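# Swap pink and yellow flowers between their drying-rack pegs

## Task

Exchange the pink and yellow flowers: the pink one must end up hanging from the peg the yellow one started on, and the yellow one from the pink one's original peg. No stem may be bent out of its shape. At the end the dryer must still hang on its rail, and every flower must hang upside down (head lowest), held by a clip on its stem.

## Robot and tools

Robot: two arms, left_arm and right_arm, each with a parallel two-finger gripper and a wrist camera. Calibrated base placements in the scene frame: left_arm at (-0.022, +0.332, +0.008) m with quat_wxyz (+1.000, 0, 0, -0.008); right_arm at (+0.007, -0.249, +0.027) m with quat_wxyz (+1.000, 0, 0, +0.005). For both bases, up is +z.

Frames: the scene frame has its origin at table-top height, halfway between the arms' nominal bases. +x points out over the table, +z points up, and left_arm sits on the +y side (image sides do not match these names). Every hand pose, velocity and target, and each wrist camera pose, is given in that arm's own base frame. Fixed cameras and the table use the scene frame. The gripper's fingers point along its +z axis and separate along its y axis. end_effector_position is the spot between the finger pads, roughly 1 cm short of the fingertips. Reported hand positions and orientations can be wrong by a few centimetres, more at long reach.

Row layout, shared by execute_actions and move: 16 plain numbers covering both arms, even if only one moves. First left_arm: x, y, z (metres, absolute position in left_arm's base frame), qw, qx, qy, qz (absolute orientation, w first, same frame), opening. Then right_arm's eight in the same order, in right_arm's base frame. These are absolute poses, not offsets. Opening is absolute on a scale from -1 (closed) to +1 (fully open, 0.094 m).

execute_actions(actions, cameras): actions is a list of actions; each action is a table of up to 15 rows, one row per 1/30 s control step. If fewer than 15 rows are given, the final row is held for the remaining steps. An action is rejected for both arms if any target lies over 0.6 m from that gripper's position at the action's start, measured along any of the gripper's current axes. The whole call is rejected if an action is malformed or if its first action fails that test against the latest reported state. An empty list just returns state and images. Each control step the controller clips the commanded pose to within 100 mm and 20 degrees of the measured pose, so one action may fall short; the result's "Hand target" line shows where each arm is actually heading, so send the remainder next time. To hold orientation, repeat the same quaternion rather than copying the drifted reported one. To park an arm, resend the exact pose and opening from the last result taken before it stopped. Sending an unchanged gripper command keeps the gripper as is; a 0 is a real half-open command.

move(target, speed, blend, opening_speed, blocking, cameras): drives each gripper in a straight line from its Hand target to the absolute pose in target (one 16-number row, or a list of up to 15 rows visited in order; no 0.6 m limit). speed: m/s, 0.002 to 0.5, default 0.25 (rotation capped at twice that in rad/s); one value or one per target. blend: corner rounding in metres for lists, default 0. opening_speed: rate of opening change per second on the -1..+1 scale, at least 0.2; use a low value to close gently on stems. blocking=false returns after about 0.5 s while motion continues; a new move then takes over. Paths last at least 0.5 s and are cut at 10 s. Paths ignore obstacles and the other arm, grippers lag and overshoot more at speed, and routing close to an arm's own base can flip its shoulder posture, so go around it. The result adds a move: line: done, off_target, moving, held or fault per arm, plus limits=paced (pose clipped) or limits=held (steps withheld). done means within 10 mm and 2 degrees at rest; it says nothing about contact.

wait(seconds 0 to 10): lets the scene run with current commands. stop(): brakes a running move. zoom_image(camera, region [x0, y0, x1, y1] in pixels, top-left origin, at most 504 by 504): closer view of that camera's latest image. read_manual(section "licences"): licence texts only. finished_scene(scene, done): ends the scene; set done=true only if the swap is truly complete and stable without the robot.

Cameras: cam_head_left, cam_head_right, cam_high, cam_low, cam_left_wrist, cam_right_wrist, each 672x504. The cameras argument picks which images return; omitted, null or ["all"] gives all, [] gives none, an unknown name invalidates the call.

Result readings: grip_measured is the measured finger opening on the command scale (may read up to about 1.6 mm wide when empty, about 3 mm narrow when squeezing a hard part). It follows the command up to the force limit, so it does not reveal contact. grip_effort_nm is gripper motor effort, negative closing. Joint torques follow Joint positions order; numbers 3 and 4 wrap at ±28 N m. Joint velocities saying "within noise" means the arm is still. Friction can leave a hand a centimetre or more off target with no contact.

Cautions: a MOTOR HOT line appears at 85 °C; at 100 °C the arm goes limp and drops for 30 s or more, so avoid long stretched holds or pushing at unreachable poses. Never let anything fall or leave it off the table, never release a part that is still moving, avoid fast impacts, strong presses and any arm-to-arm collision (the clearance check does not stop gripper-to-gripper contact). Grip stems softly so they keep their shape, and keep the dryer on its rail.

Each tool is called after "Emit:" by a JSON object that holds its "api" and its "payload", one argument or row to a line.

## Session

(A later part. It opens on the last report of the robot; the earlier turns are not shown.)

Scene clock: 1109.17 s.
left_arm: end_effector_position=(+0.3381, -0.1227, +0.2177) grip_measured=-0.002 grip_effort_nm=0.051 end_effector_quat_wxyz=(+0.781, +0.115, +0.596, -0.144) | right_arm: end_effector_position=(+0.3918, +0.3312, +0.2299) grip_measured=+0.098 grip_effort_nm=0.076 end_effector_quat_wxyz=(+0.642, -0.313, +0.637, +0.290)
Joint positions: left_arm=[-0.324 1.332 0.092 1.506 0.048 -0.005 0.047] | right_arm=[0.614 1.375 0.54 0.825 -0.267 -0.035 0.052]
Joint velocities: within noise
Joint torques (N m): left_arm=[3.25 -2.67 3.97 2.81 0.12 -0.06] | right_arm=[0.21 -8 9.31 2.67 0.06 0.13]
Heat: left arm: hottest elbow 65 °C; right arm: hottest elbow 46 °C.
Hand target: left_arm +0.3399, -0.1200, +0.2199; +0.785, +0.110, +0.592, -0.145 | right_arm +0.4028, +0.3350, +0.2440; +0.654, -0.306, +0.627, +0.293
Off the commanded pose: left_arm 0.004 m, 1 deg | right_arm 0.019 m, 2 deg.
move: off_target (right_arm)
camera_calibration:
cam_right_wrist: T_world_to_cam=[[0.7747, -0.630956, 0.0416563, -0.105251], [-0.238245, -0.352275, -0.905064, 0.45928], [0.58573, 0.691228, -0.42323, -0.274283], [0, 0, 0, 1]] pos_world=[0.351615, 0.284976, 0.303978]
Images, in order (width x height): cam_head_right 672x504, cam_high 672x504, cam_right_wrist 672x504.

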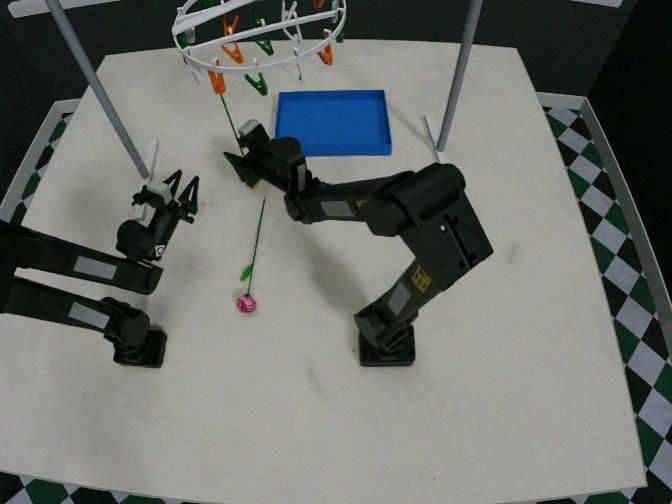

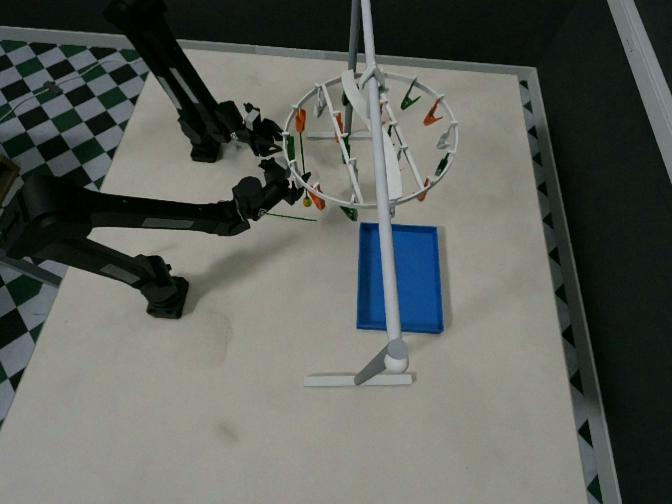

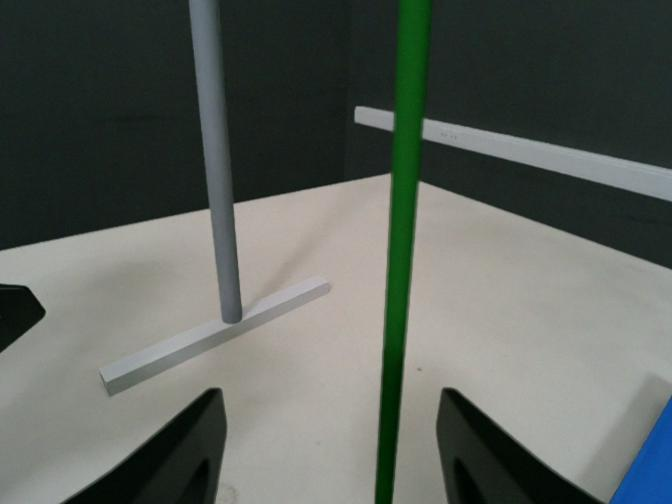

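Emit:
{"api": "move", "payload": {
  "target": [0.34,-0.12,0.22,0.7853,0.1097,0.5918,-0.1455,0.0,0.347,0.262,0.232,0.654,-0.3055,0.6275,0.2925,0.1],
  "speed": 0.08,
  "cameras": ["cam_high","cam_right_wrist","cam_head_right","cam_head_left"]
}}

Emit:
{"api": "zoom_image", "payload": {
  "camera": "cam_head_right",
  "region": [170, 50, 290, 200]
}}

Scene clock: 1114.73 s.
left_arm: end_effector_position=(+0.3381, -0.1227, +0.2177) grip_measured=-0.002 grip_effort_nm=0.051 end_effector_quat_wxyz=(+0.781, +0.115, +0.596, -0.144) | right_arm: end_effector_position=(+0.3483, +0.2674, +0.2339) grip_measured=+0.099 grip_effort_nm=0.076 end_effector_quat_wxyz=(+0.654, -0.312, +0.625, +0.291)
Joint positions: left_arm=[-0.324 1.332 0.092 1.506 0.048 -0.005 0.047] | right_arm=[0.515 1.176 0.359 0.844 -0.366 -0.035 0.052]
Joint velocities: within noise
Joint torques (N m): left_arm=[3.25 -2.61 4 2.8 0.12 -0.06] | right_arm=[-0.15 -5.89 6.01 2.29 -0.1 0.16]
Heat: left arm: hottest elbow 63 °C; right arm: hottest elbow 46 °C.
Hand target: left_arm +0.3399, -0.1200, +0.2199; +0.785, +0.110, +0.592, -0.145 | right_arm +0.3470, +0.2621, +0.2320; +0.654, -0.305, +0.627, +0.292
Off the commanded pose: left_arm 0.004 m, 1 deg | right_arm 0.006 m, 1 deg.
move: done
camera_calibration:
cam_right_wrist: T_world_to_cam=[[0.77324, -0.631826, 0.0538049, -0.114052], [-0.210227, -0.335479, -0.918291, 0.418916], [0.598251, 0.698749, -0.392233, -0.216608], [0, 0, 0, 1]] pos_world=[0.305843, 0.219831, 0.305862]
Images, in order (width x height): cam_head_left 672x504, cam_head_right 672x504, cam_high 672x504, cam_right_wrist 672x504.

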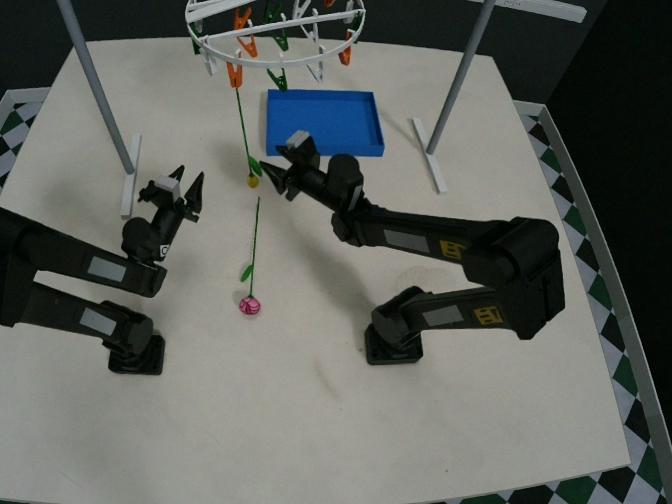

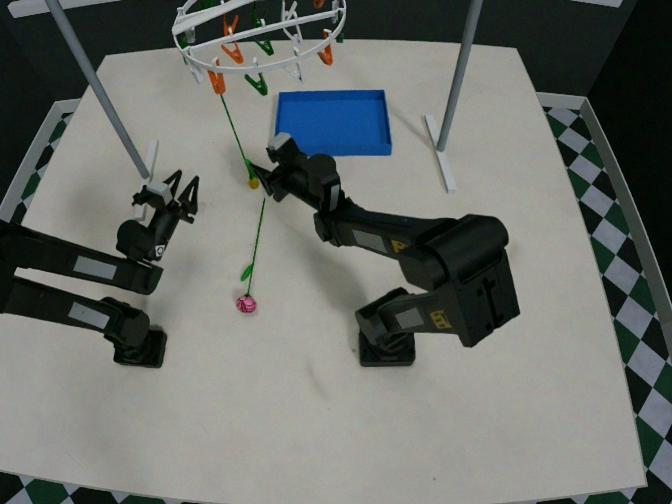

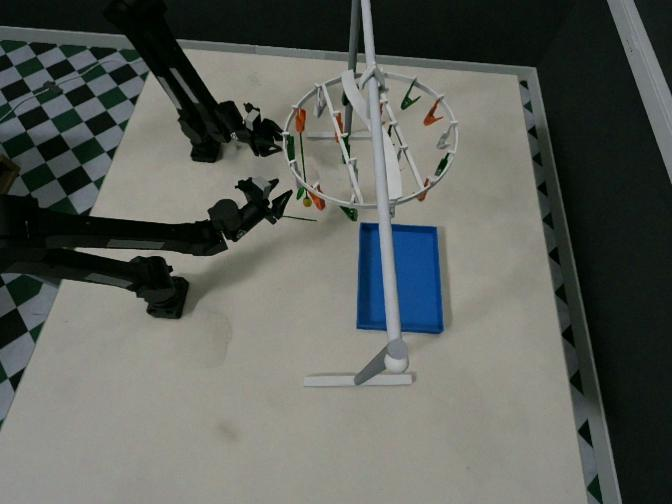

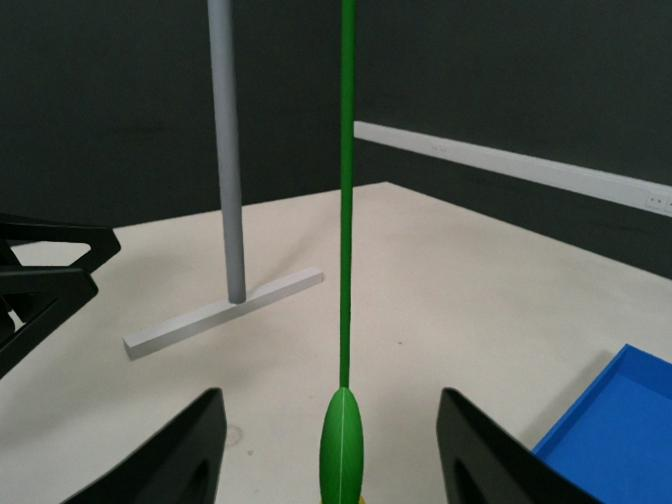

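Scaled by 3.360 from the camera's 672x504 image, which has a finer 960x720 frame.

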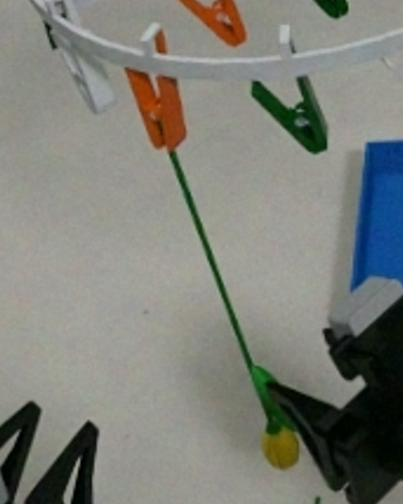

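Emit:
{"api": "zoom_image", "payload": {
  "camera": "cam_head_left",
  "region": [215, 180, 295, 320]
}}

Emit:
{"api": "zoom_image", "payload": {
  "camera": "cam_head_right",
  "region": [215, 180, 295, 320]
}}

Scaled by 3.600 from the camera's 672x504 image, which has a finer 960x720 frame.

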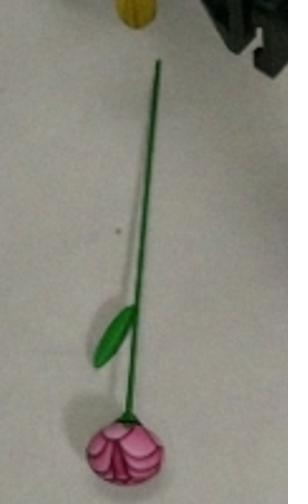

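Scaled by 3.600 from the camera's 672x504 image, which has a finer 960x720 frame.

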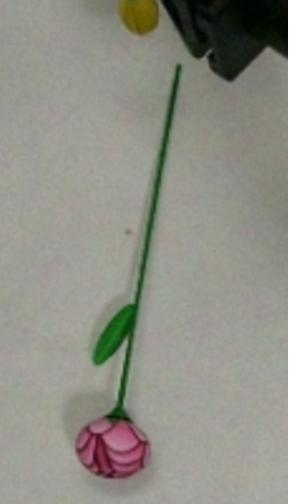

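Emit:
{"api": "execute_actions", "payload": {
  "actions": []
}}

Scene clock: 1186.40 s.
left_arm: end_effector_position=(+0.3381, -0.1227, +0.2177) grip_measured=-0.002 grip_effort_nm=0.046 end_effector_quat_wxyz=(+0.781, +0.115, +0.596, -0.144) | right_arm: end_effector_position=(+0.3484, +0.2673, +0.2339) grip_measured=+0.099 grip_effort_nm=0.071 end_effector_quat_wxyz=(+0.654, -0.312, +0.625, +0.291)
Joint positions: left_arm=[-0.324 1.332 0.092 1.506 0.048 -0.005 0.047] | right_arm=[0.515 1.176 0.359 0.844 -0.366 -0.035 0.052]
Joint velocities: within noise
Joint torques (N m): left_arm=[3.31 -2.61 4 2.8 0.12 -0.06] | right_arm=[-0.21 -5.89 5.96 2.32 -0.06 0.15]
Heat: left arm: hottest elbow 51 °C; right arm: hottest elbow 42 °C.
Hand target: left_arm +0.3399, -0.1200, +0.2199; +0.785, +0.110, +0.592, -0.145 | right_arm +0.3470, +0.2621, +0.2320; +0.654, -0.305, +0.627, +0.292
Tool commands: left_gripper/opening=+0.0 right_gripper/opening=+0.1
Off the commanded pose: left_arm 0.004 m, 1 deg | right_arm 0.006 m, 1 deg.
camera_calibration:
cam_left_wrist: T_world_to_cam=[[-0.35465, -0.934788, -0.0198872, 0.0094569], [-0.149975, 0.0778678, -0.985619, 0.313494], [0.922893, -0.346567, -0.167811, -0.22758], [0, 0, 0, 1]] pos_world=[0.260402, -0.0944424, 0.270983]
cam_right_wrist: T_world_to_cam=[[0.77324, -0.631826, 0.0538144, -0.114151], [-0.210222, -0.335487, -0.918289, 0.418895], [0.598253, 0.698745, -0.392236, -0.216575], [0, 0, 0, 1]] pos_world=[0.305894, 0.219741, 0.305862]

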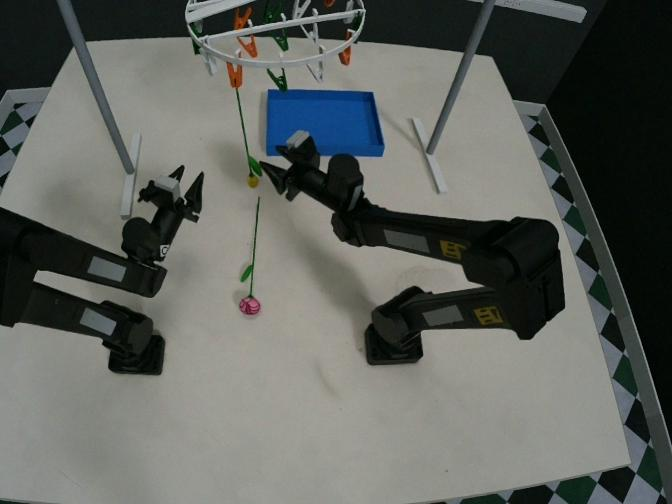

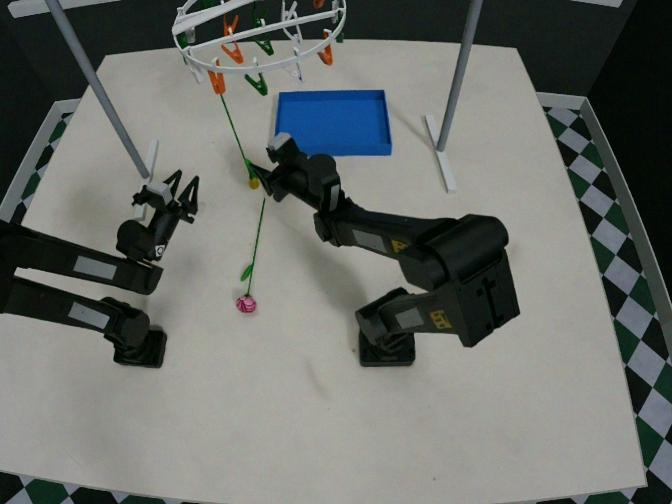

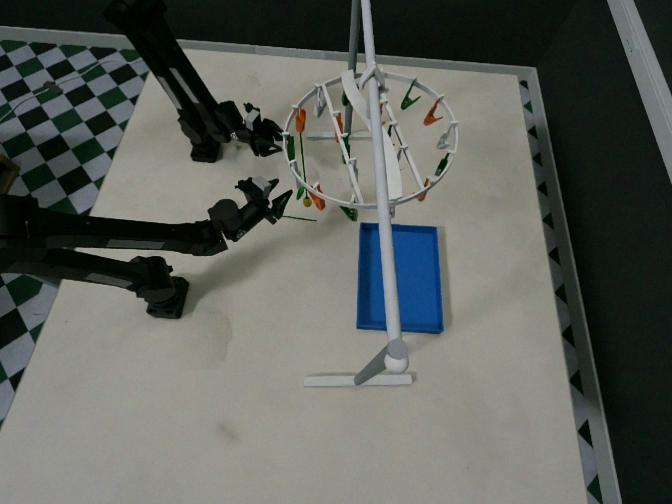

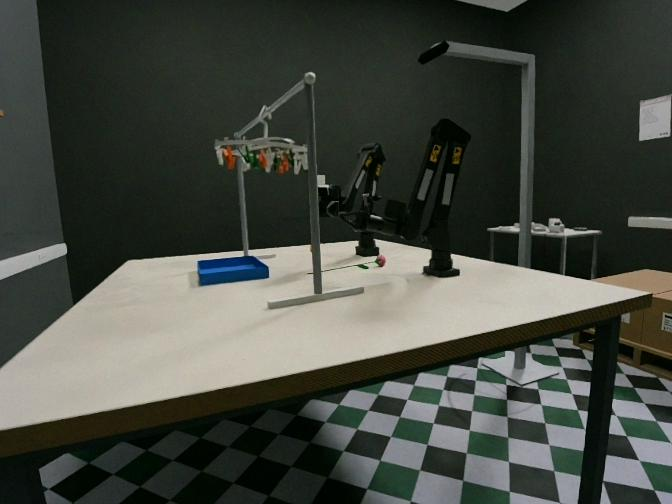

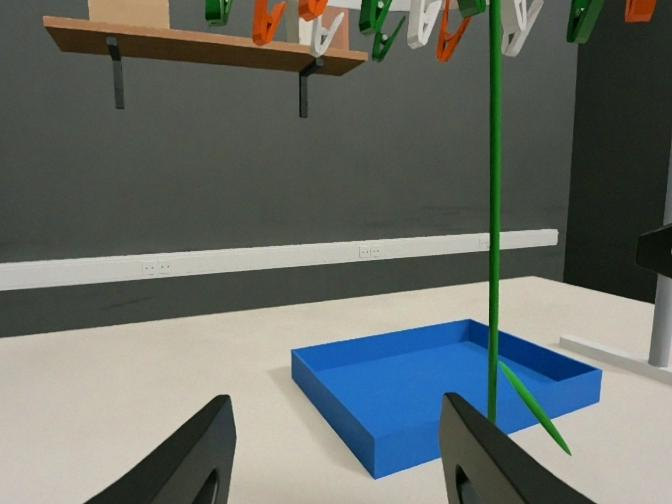

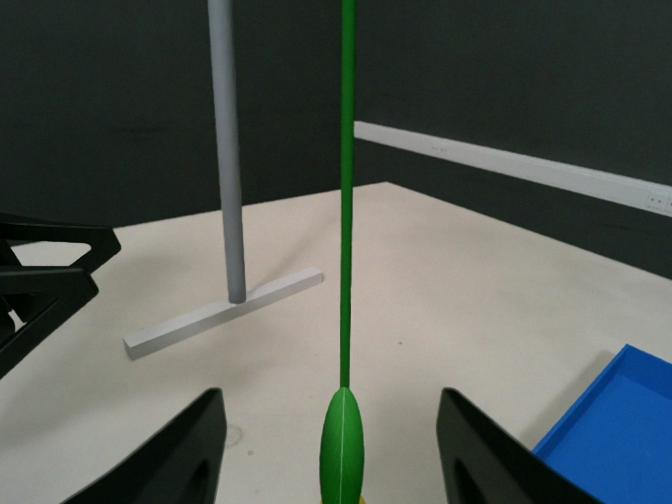

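Emit:
{"api": "move", "payload": {
  "target": [
    [0.34,-0.12,0.22,0.7853,0.1097,0.5918,-0.1455,0.0,0.285,0.195,0.24,0.654,-0.3055,0.6275,0.2925,0.1],
    [0.34,-0.12,0.22,0.7853,0.1097,0.5918,-0.1455,0.0,0.34,0.03,0.30,0.73,-0.2490,0.5401,0.3366,-0.1]
  ],
  "blend": 0.02,
  "cameras": ["cam_head_left","cam_left_wrist"]
}}

Scene clock: 1193.73 s.
left_arm: end_effector_position=(+0.3381, -0.1227, +0.2177) grip_measured=-0.002 grip_effort_nm=0.046 end_effector_quat_wxyz=(+0.781, +0.115, +0.596, -0.144) | right_arm: end_effector_position=(+0.3310, +0.0353, +0.2872) grip_measured=-0.098 grip_effort_nm=-0.071 end_effector_quat_wxyz=(+0.717, -0.240, +0.565, +0.331)
Joint positions: left_arm=[-0.324 1.332 0.092 1.506 0.048 -0.005 0.047] | right_arm=[-0.38 1.204 0.269 1.568 -1.139 0.619 0.042]
Joint velocities: within noise
Joint torques (N m): left_arm=[3.25 -2.61 4 2.8 0.12 -0.05] | right_arm=[0.38 -2.73 8.43 1.66 0.43 0.19]
Heat: left arm: hottest elbow 51 °C; right arm: hottest elbow 42 °C.
Hand target: left_arm +0.3399, -0.1200, +0.2199; +0.785, +0.110, +0.592, -0.145 | right_arm +0.3394, +0.0305, +0.3002; +0.725, -0.246, +0.555, +0.326
Off the commanded pose: left_arm 0.004 m, 1 deg | right_arm 0.017 m, 3 deg.
joint sent to its limit (right arm) — joint 4 (wrist pitch), upper limit. The joint targets still meet the commanded pose.
move: off_target (right_arm); target 2's new opening was sent with right_arm's hand 0.017 m and 3 deg from that target
camera_calibration:
cam_left_wrist: T_world_to_cam=[[-0.35465, -0.934788, -0.0198872, 0.0094569], [-0.149975, 0.0778678, -0.985619, 0.313494], [0.922893, -0.346567, -0.167811, -0.22758], [0, 0, 0, 1]] pos_world=[0.260402, -0.0944424, 0.270983]
Images, in order (width x height): cam_head_left 672x504, cam_left_wrist 672x504.

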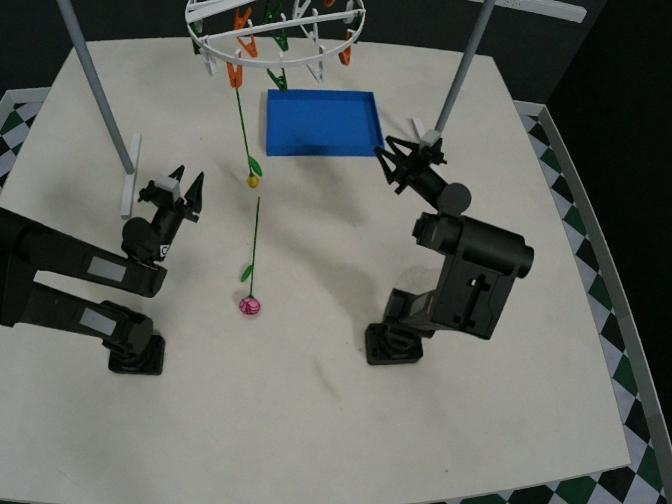

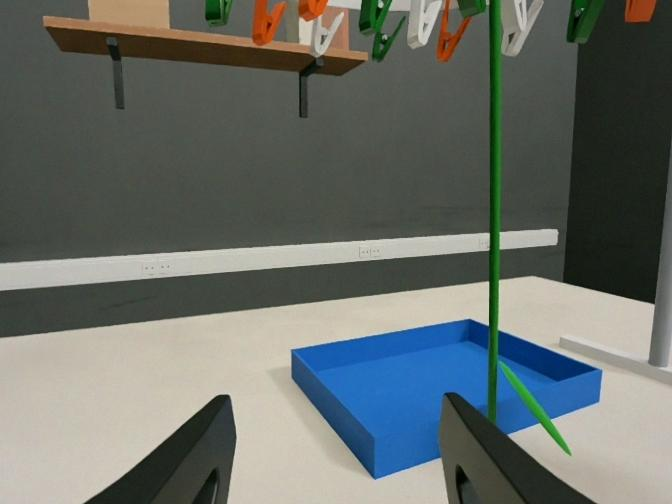

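Emit:
{"api": "move", "payload": {
  "target": [0.275,-0.250,0.16,0.0698,0.0243,0.9973,-0.0017,-0.3,0.34,0.03,0.30,0.73,-0.2490,0.5401,0.3366,-0.1],
  "speed": 0.25,
  "cameras": ["cam_head_left","cam_left_wrist","cam_low"]
}}

Scene clock: 1224.70 s.
left_arm: end_effector_position=(+0.2642, -0.2355, +0.1440) grip_measured=-0.298 grip_effort_nm=-0.120 end_effector_quat_wxyz=(+0.060, +0.027, +0.998, +0.010) | right_arm: end_effector_position=(+0.3310, +0.0353, +0.2873) grip_measured=-0.099 grip_effort_nm=-0.081 end_effector_quat_wxyz=(+0.717, -0.240, +0.564, +0.331)
Joint positions: left_arm=[-0.773 1.269 0.939 -1.166 -0.095 -0.715 0.033] | right_arm=[-0.38 1.204 0.269 1.569 -1.139 0.619 0.042]
Joint velocities: within noise
Joint torques (N m): left_arm=[2.08 -6.18 11.3 0.14 0.04 -0.06] | right_arm=[0.26 -2.67 8.46 1.7 0.42 0.18]
Heat: left arm: hottest elbow 51 °C; right arm: hottest elbow 44 °C.
Hand target: left_arm +0.2744, -0.2494, +0.1599; +0.070, +0.024, +0.997, -0.002 | right_arm +0.3394, +0.0305, +0.3001; +0.725, -0.246, +0.555, +0.326
Off the commanded pose: left_arm 0.024 m, 2 deg | right_arm 0.016 m, 3 deg.
joint sent to its limit (right arm) — joint 4 (wrist pitch), upper limit. The joint targets still meet the commanded pose.
move: off_target (left_arm, right_arm)
camera_calibration:
cam_left_wrist: T_world_to_cam=[[-0.0663813, -0.997356, -0.02958, -0.213212], [-0.94903, 0.053955, 0.310532, 0.257424], [-0.308115, 0.0486858, -0.950103, 0.320204], [0, 0, 0, 1]] pos_world=[0.328809, -0.242127, 0.217981]
Images, in order (width x height): cam_head_left 672x504, cam_low 672x504, cam_left_wrist 672x504.

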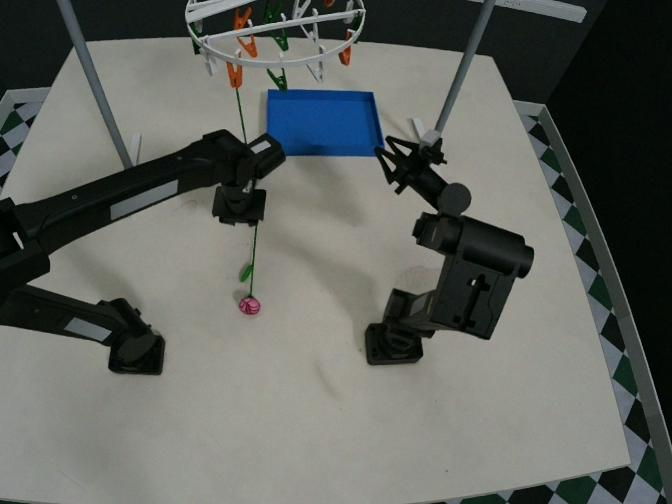

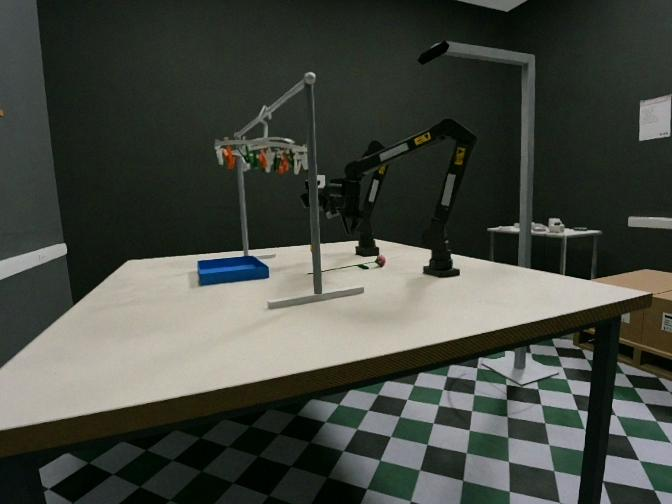

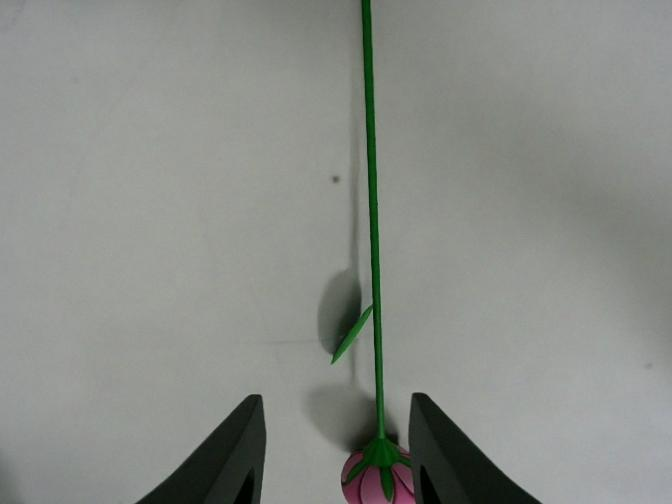

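Emit:
{"api": "zoom_image", "payload": {
  "camera": "cam_head_left",
  "region": [190, 180, 320, 330]
}}

Emit:
{"api": "zoom_image", "payload": {
  "camera": "cam_low",
  "region": [290, 180, 480, 300]
}}

Scaled by 3.360 from the camera's 672x504 image, which has a finer 960x720 frame.

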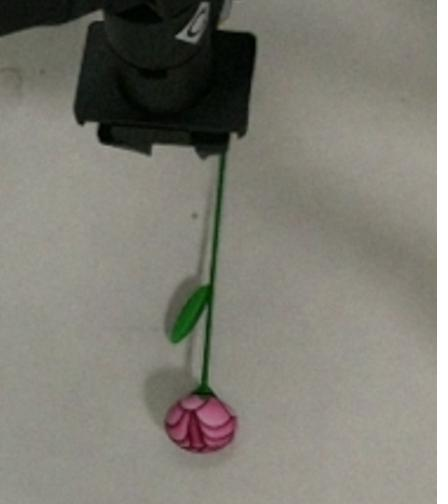

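Scaled by 2.653 from the camera's 672x504 image, which has a finer 960x720 frame.

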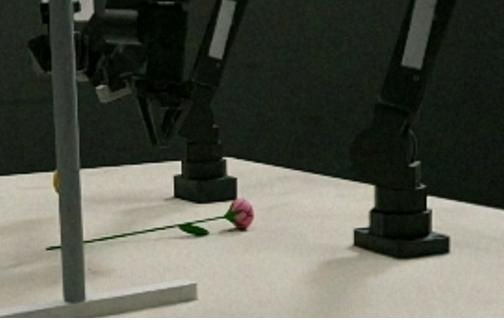

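Emit:
{"api": "move", "payload": {
  "target": [0.272,-0.264,0.085,0.0698,0.0243,0.9973,-0.0017,-0.3,0.34,0.03,0.30,0.73,-0.2490,0.5401,0.3366,-0.1],
  "speed": 0.15,
  "cameras": ["cam_head_left","cam_left_wrist"]
}}

Scene clock: 1247.47 s.
left_arm: end_effector_position=(+0.2708, -0.2576, +0.0864) grip_measured=-0.298 grip_effort_nm=-0.115 end_effector_quat_wxyz=(+0.066, +0.025, +0.997, +0.002) | right_arm: end_effector_position=(+0.3310, +0.0353, +0.2873) grip_measured=-0.099 grip_effort_nm=-0.081 end_effector_quat_wxyz=(+0.717, -0.240, +0.564, +0.331)
Joint positions: left_arm=[-0.803 1.379 0.874 -0.973 -0.095 -0.749 0.033] | right_arm=[-0.38 1.204 0.269 1.569 -1.139 0.619 0.042]
Joint velocities: within noise
Joint torques (N m): left_arm=[1.85 -7.36 7.42 1.17 -0.1 -0.07] | right_arm=[0.15 -2.61 8.43 1.65 0.44 0.18]
Heat: left arm: hottest elbow 57 °C; right arm: hottest elbow 45 °C.
Hand target: left_arm +0.2719, -0.2639, +0.0851; +0.070, +0.024, +0.997, -0.002 | right_arm +0.3394, +0.0305, +0.3001; +0.725, -0.246, +0.555, +0.326
Off the commanded pose: left_arm 0.007 m, 1 deg | right_arm 0.016 m, 3 deg.
joint sent to its limit (right arm) — joint 4 (wrist pitch), upper limit. The joint targets still meet the commanded pose.
move: off_target (right_arm)
camera_calibration:
cam_left_wrist: T_world_to_cam=[[-0.0625674, -0.99795, -0.0134592, -0.239099], [-0.953151, 0.0557488, 0.297315, 0.285426], [-0.295955, 0.0314309, -0.954685, 0.2612], [0, 0, 0, 1]] pos_world=[0.334397, -0.262731, 0.161284]
Images, in order (width x height): cam_head_left 672x504, cam_left_wrist 672x504.

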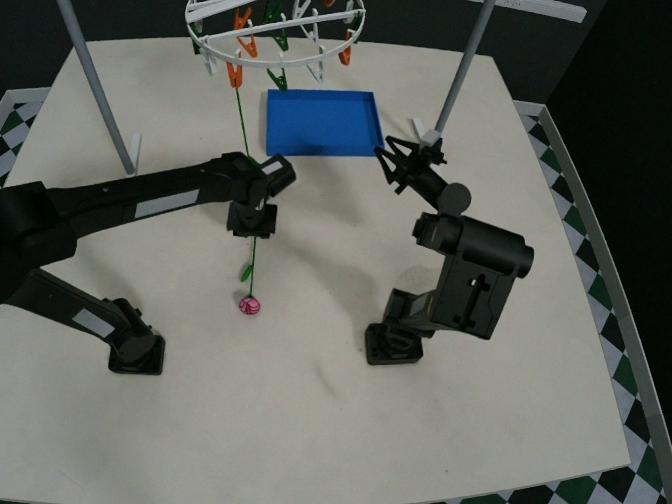

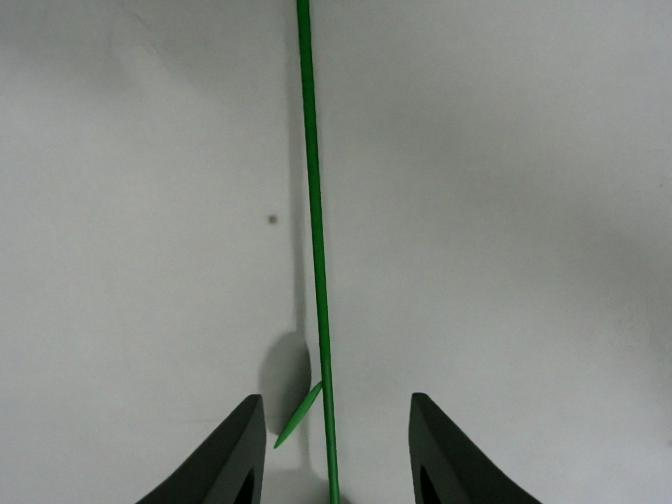

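Emit:
{"api": "move", "payload": {
  "target": [0.264,-0.2445,0.035,0.0698,0.0243,0.9973,-0.0017,-0.3,0.34,0.03,0.30,0.73,-0.2490,0.5401,0.3366,-0.1],
  "speed": 0.12,
  "cameras": ["cam_head_left","cam_left_wrist"]
}}

Scene clock: 1254.30 s.
left_arm: end_effector_position=(+0.2592, -0.2445, +0.0381) grip_measured=-0.298 grip_effort_nm=-0.115 end_effector_quat_wxyz=(+0.069, +0.024, +0.997, -0.001) | right_arm: end_effector_position=(+0.3310, +0.0353, +0.2873) grip_measured=-0.099 grip_effort_nm=-0.081 end_effector_quat_wxyz=(+0.717, -0.240, +0.564, +0.331)
Joint positions: left_arm=[-0.801 1.412 0.755 -0.814 -0.095 -0.747 0.033] | right_arm=[-0.38 1.204 0.269 1.569 -1.139 0.619 0.042]
Joint velocities: within noise
Joint torques (N m): left_arm=[3.25 -6.83 6.57 1.26 -0.03 0.17] | right_arm=[0.21 -2.61 8.46 1.65 0.44 0.19]
Heat: left arm: hottest elbow 56 °C; right arm: hottest elbow 45 °C.
Hand target: left_arm +0.2638, -0.2444, +0.0350; +0.070, +0.024, +0.997, -0.002 | right_arm +0.3394, +0.0305, +0.3001; +0.725, -0.246, +0.555, +0.326
Off the commanded pose: left_arm 0.006 m, 0 deg | right_arm 0.016 m, 3 deg.
joint sent to its limit (right arm) — joint 4 (wrist pitch), upper limit. The joint targets still meet the commanded pose.
move: off_target (right_arm)
camera_calibration:
cam_left_wrist: T_world_to_cam=[[-0.061736, -0.998054, -0.00877917, -0.227804], [-0.954681, 0.0564826, 0.292223, 0.288842], [-0.291158, 0.026422, -0.95631, 0.208858], [0, 0, 0, 1]] pos_world=[0.322499, -0.249193, 0.113327]
Images, in order (width x height): cam_head_left 672x504, cam_left_wrist 672x504.

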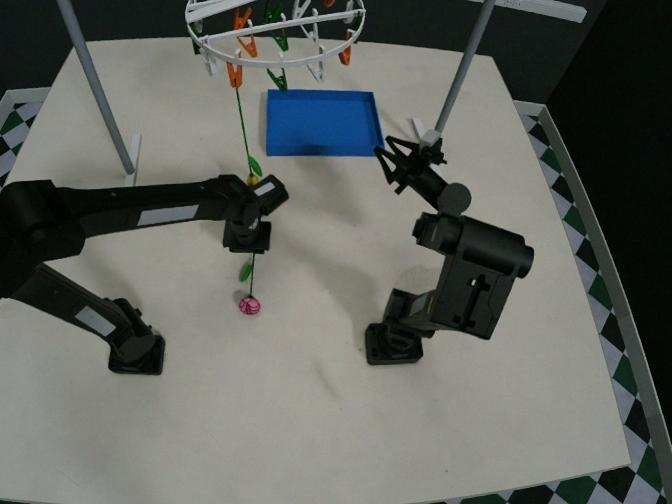

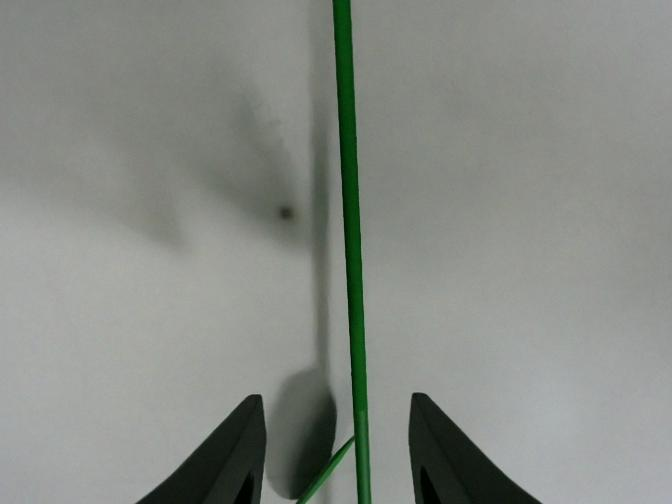

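Emit:
{"api": "move", "payload": {
  "target": [0.267,-0.252,0.003,0.0698,0.0243,0.9973,-0.0017,-0.3,0.34,0.03,0.30,0.73,-0.2490,0.5401,0.3366,-0.1],
  "speed": 0.06,
  "cameras": ["cam_head_left","cam_left_wrist","cam_low"]
}}

Scene clock: 1261.33 s.
left_arm: end_effector_position=(+0.2654, -0.2509, +0.0074) grip_measured=-0.298 grip_effort_nm=-0.115 end_effector_quat_wxyz=(+0.070, +0.024, +0.997, -0.002) | right_arm: end_effector_position=(+0.3310, +0.0353, +0.2873) grip_measured=-0.099 grip_effort_nm=-0.081 end_effector_quat_wxyz=(+0.717, -0.240, +0.564, +0.331)
Joint positions: left_arm=[-0.801 1.498 0.742 -0.712 -0.095 -0.747 0.033] | right_arm=[-0.38 1.204 0.269 1.569 -1.139 0.619 0.042]
Joint velocities: within noise
Joint torques (N m): left_arm=[2.61 -7.36 5.96 1.16 -0.06 0.07] | right_arm=[0.26 -2.67 8.38 1.65 0.43 0.18]
Heat: left arm: hottest elbow 56 °C; right arm: hottest elbow 45 °C.
Hand target: left_arm +0.2669, -0.2520, +0.0031; +0.070, +0.024, +0.997, -0.002 | right_arm +0.3394, +0.0305, +0.3001; +0.725, -0.246, +0.555, +0.326
Off the commanded pose: left_arm 0.005 m, 0 deg | right_arm 0.016 m, 3 deg.
joint sent to its limit (right arm) — joint 4 (wrist pitch), upper limit. The joint targets still meet the commanded pose.
move: off_target (right_arm)
camera_calibration:
cam_left_wrist: T_world_to_cam=[[-0.0617213, -0.998069, -0.00698051, -0.234074], [-0.955222, 0.057041, 0.290339, 0.304391], [-0.28938, 0.024588, -0.956898, 0.18047], [0, 0, 0, 1]] pos_world=[0.328538, -0.255422, 0.0826811]
Images, in order (width x height): cam_head_left 672x504, cam_low 672x504, cam_left_wrist 672x504.

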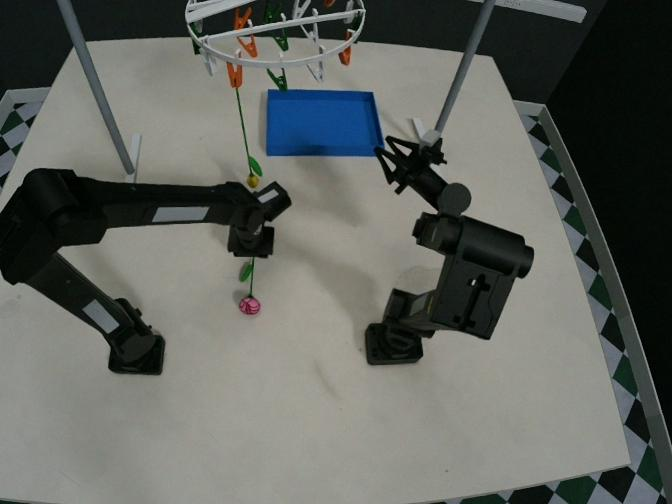

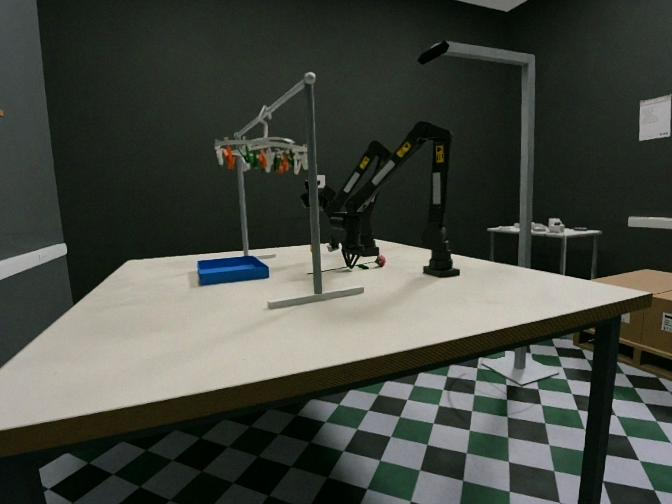

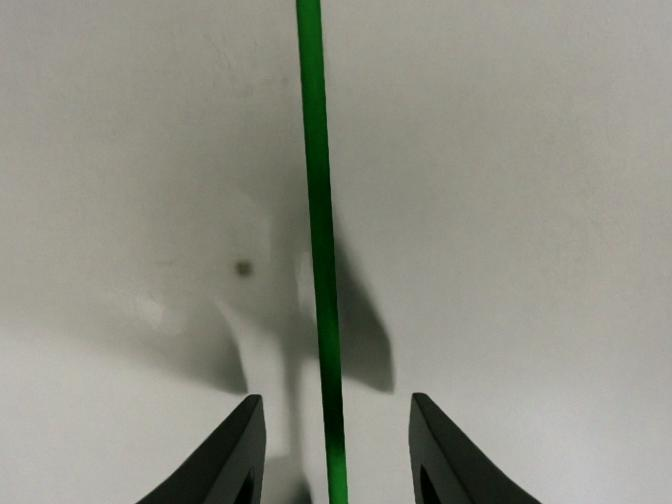

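Emit:
{"api": "zoom_image", "payload": {
  "camera": "cam_left_wrist",
  "region": [230, 360, 440, 504]
}}

Emit:
{"api": "zoom_image", "payload": {
  "camera": "cam_low",
  "region": [300, 200, 440, 300]
}}

Scaled by 2.400 from the camera's 672x504 image, which has a finer 960x720 frame.

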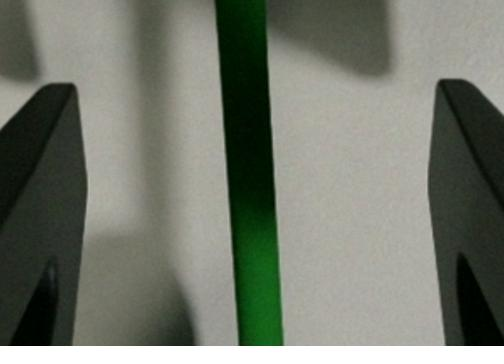

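Scaled by 3.600 from the camera's 672x504 image, which has a finer 960x720 frame.

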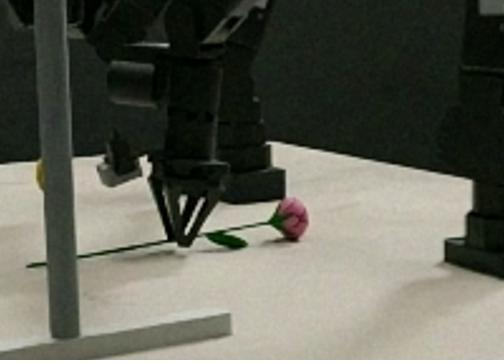

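Emit:
{"api": "move", "payload": {
  "target": [0.267,-0.252,0.002,0.0698,0.0243,0.9973,-0.0017,-0.96,0.34,0.03,0.30,0.73,-0.2490,0.5401,0.3366,-0.1],
  "speed": 0.06,
  "opening_speed": 0.3,
  "cameras": ["cam_head_left","cam_left_wrist","cam_low"]
}}

Scene clock: 1272.93 s.
left_arm: end_effector_position=(+0.2659, -0.2514, +0.0072) grip_measured=-0.953 grip_effort_nm=-0.803 end_effector_quat_wxyz=(+0.071, +0.024, +0.997, -0.003) | right_arm: end_effector_position=(+0.3310, +0.0353, +0.2873) grip_measured=-0.099 grip_effort_nm=-0.076 end_effector_quat_wxyz=(+0.717, -0.240, +0.564, +0.331)
Joint positions: left_arm=[-0.801 1.498 0.742 -0.709 -0.095 -0.747 0.002] | right_arm=[-0.38 1.204 0.269 1.569 -1.139 0.619 0.042]
Joint velocities: within noise
Joint torques (N m): left_arm=[2.67 -7.3 5.89 1.2 -0.07 0.07] | right_arm=[0.32 -2.55 8.44 1.68 0.44 0.17]
Heat: left arm: hottest elbow 55 °C; right arm: hottest elbow 45 °C.
Hand target: left_arm +0.2669, -0.2520, +0.0021; +0.070, +0.024, +0.997, -0.002 | right_arm +0.3394, +0.0305, +0.3001; +0.725, -0.246, +0.555, +0.326
Off the commanded pose: left_arm 0.005 m, 0 deg | right_arm 0.016 m, 3 deg.
joint sent to its limit (right arm) — joint 4 (wrist pitch), upper limit. The joint targets still meet the commanded pose.
move: off_target (right_arm)
camera_calibration:
cam_left_wrist: T_world_to_cam=[[-0.06171, -0.998081, -0.0051818, -0.234594], [-0.95576, 0.0575958, 0.288453, 0.305262], [-0.287601, 0.022753, -0.95748, 0.179535], [0, 0, 0, 1]] pos_world=[0.328915, -0.255811, 0.0826316]
Images, in order (width x height): cam_head_left 672x504, cam_low 672x504, cam_left_wrist 672x504.

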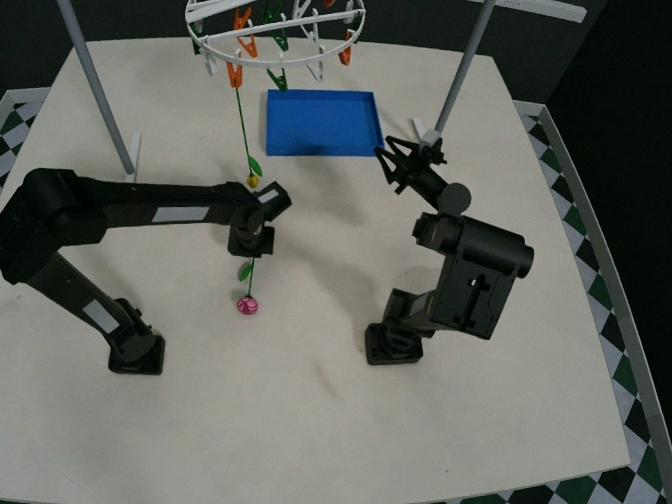

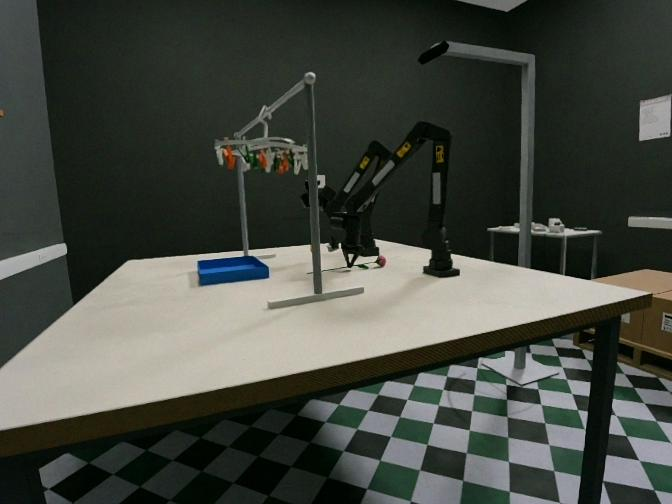

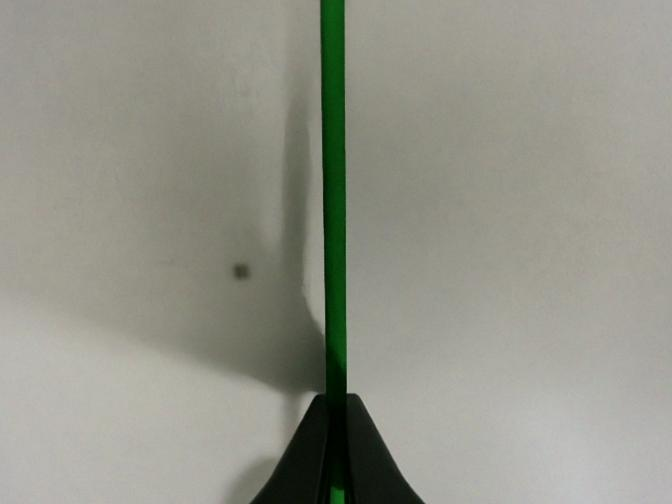

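Emit:
{"api": "move", "payload": {
  "target": [0.262,-0.252,0.038,0.0698,0.0243,0.9973,-0.0017,-0.96,0.34,0.03,0.30,0.73,-0.2490,0.5401,0.3366,-0.1],
  "speed": 0.06,
  "cameras": ["cam_head_left","cam_left_wrist","cam_low"]
}}

Scene clock: 1279.17 s.
left_arm: end_effector_position=(+0.2544, -0.2395, +0.0234) grip_measured=-0.953 grip_effort_nm=-0.823 end_effector_quat_wxyz=(+0.057, +0.025, +0.998, +0.011) | right_arm: end_effector_position=(+0.3310, +0.0353, +0.2873) grip_measured=-0.099 grip_effort_nm=-0.081 end_effector_quat_wxyz=(+0.717, -0.240, +0.564, +0.331)
Joint positions: left_arm=[-0.801 1.444 0.742 -0.802 -0.095 -0.747 0.002] | right_arm=[-0.38 1.204 0.269 1.569 -1.139 0.619 0.042]
Joint velocities: within noise
Joint torques (N m): left_arm=[1.85 -9.05 8.24 0.17 -0.09 -0.05] | right_arm=[0.26 -2.73 8.42 1.66 0.44 0.18]
Heat: left arm: hottest elbow 55 °C; right arm: hottest elbow 45 °C.
Hand target: left_arm +0.2617, -0.2518, +0.0379; +0.070, +0.024, +0.997, -0.002 | right_arm +0.3394, +0.0305, +0.3001; +0.725, -0.246, +0.555, +0.326
Off the commanded pose: left_arm 0.021 m, 2 deg | right_arm 0.016 m, 3 deg.
joint sent to its limit (right arm) — joint 4 (wrist pitch), upper limit. The joint targets still meet the commanded pose.
move: off_target (left_arm, right_arm)
camera_calibration:
cam_left_wrist: T_world_to_cam=[[-0.0618354, -0.997586, -0.0315951, -0.222573], [-0.947514, 0.0487241, 0.31598, 0.283995], [-0.313678, 0.0494756, -0.94824, 0.204305], [0, 0, 0, 1]] pos_world=[0.319413, -0.245981, 0.0969612]
Images, in order (width x height): cam_head_left 672x504, cam_low 672x504, cam_left_wrist 672x504.

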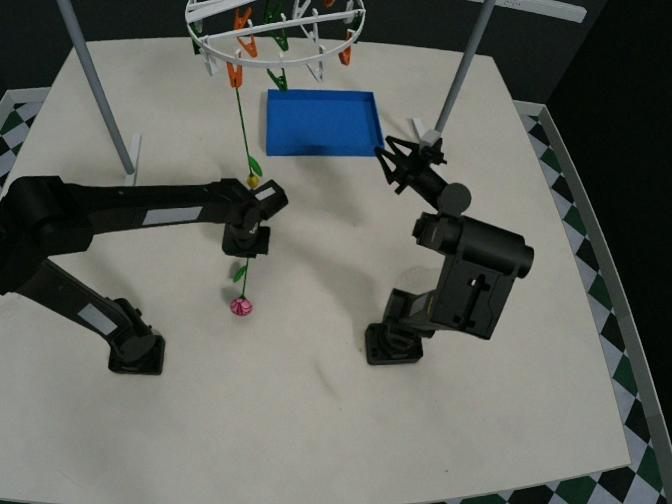

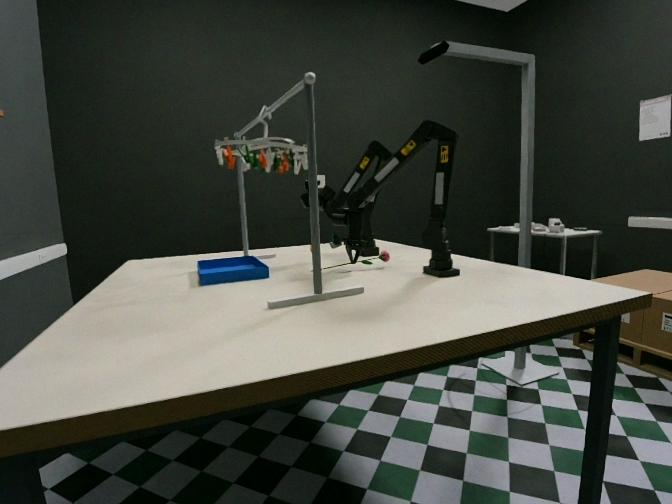

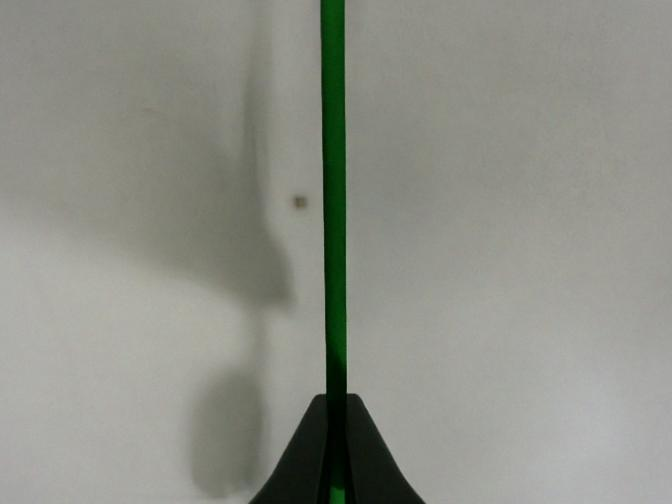

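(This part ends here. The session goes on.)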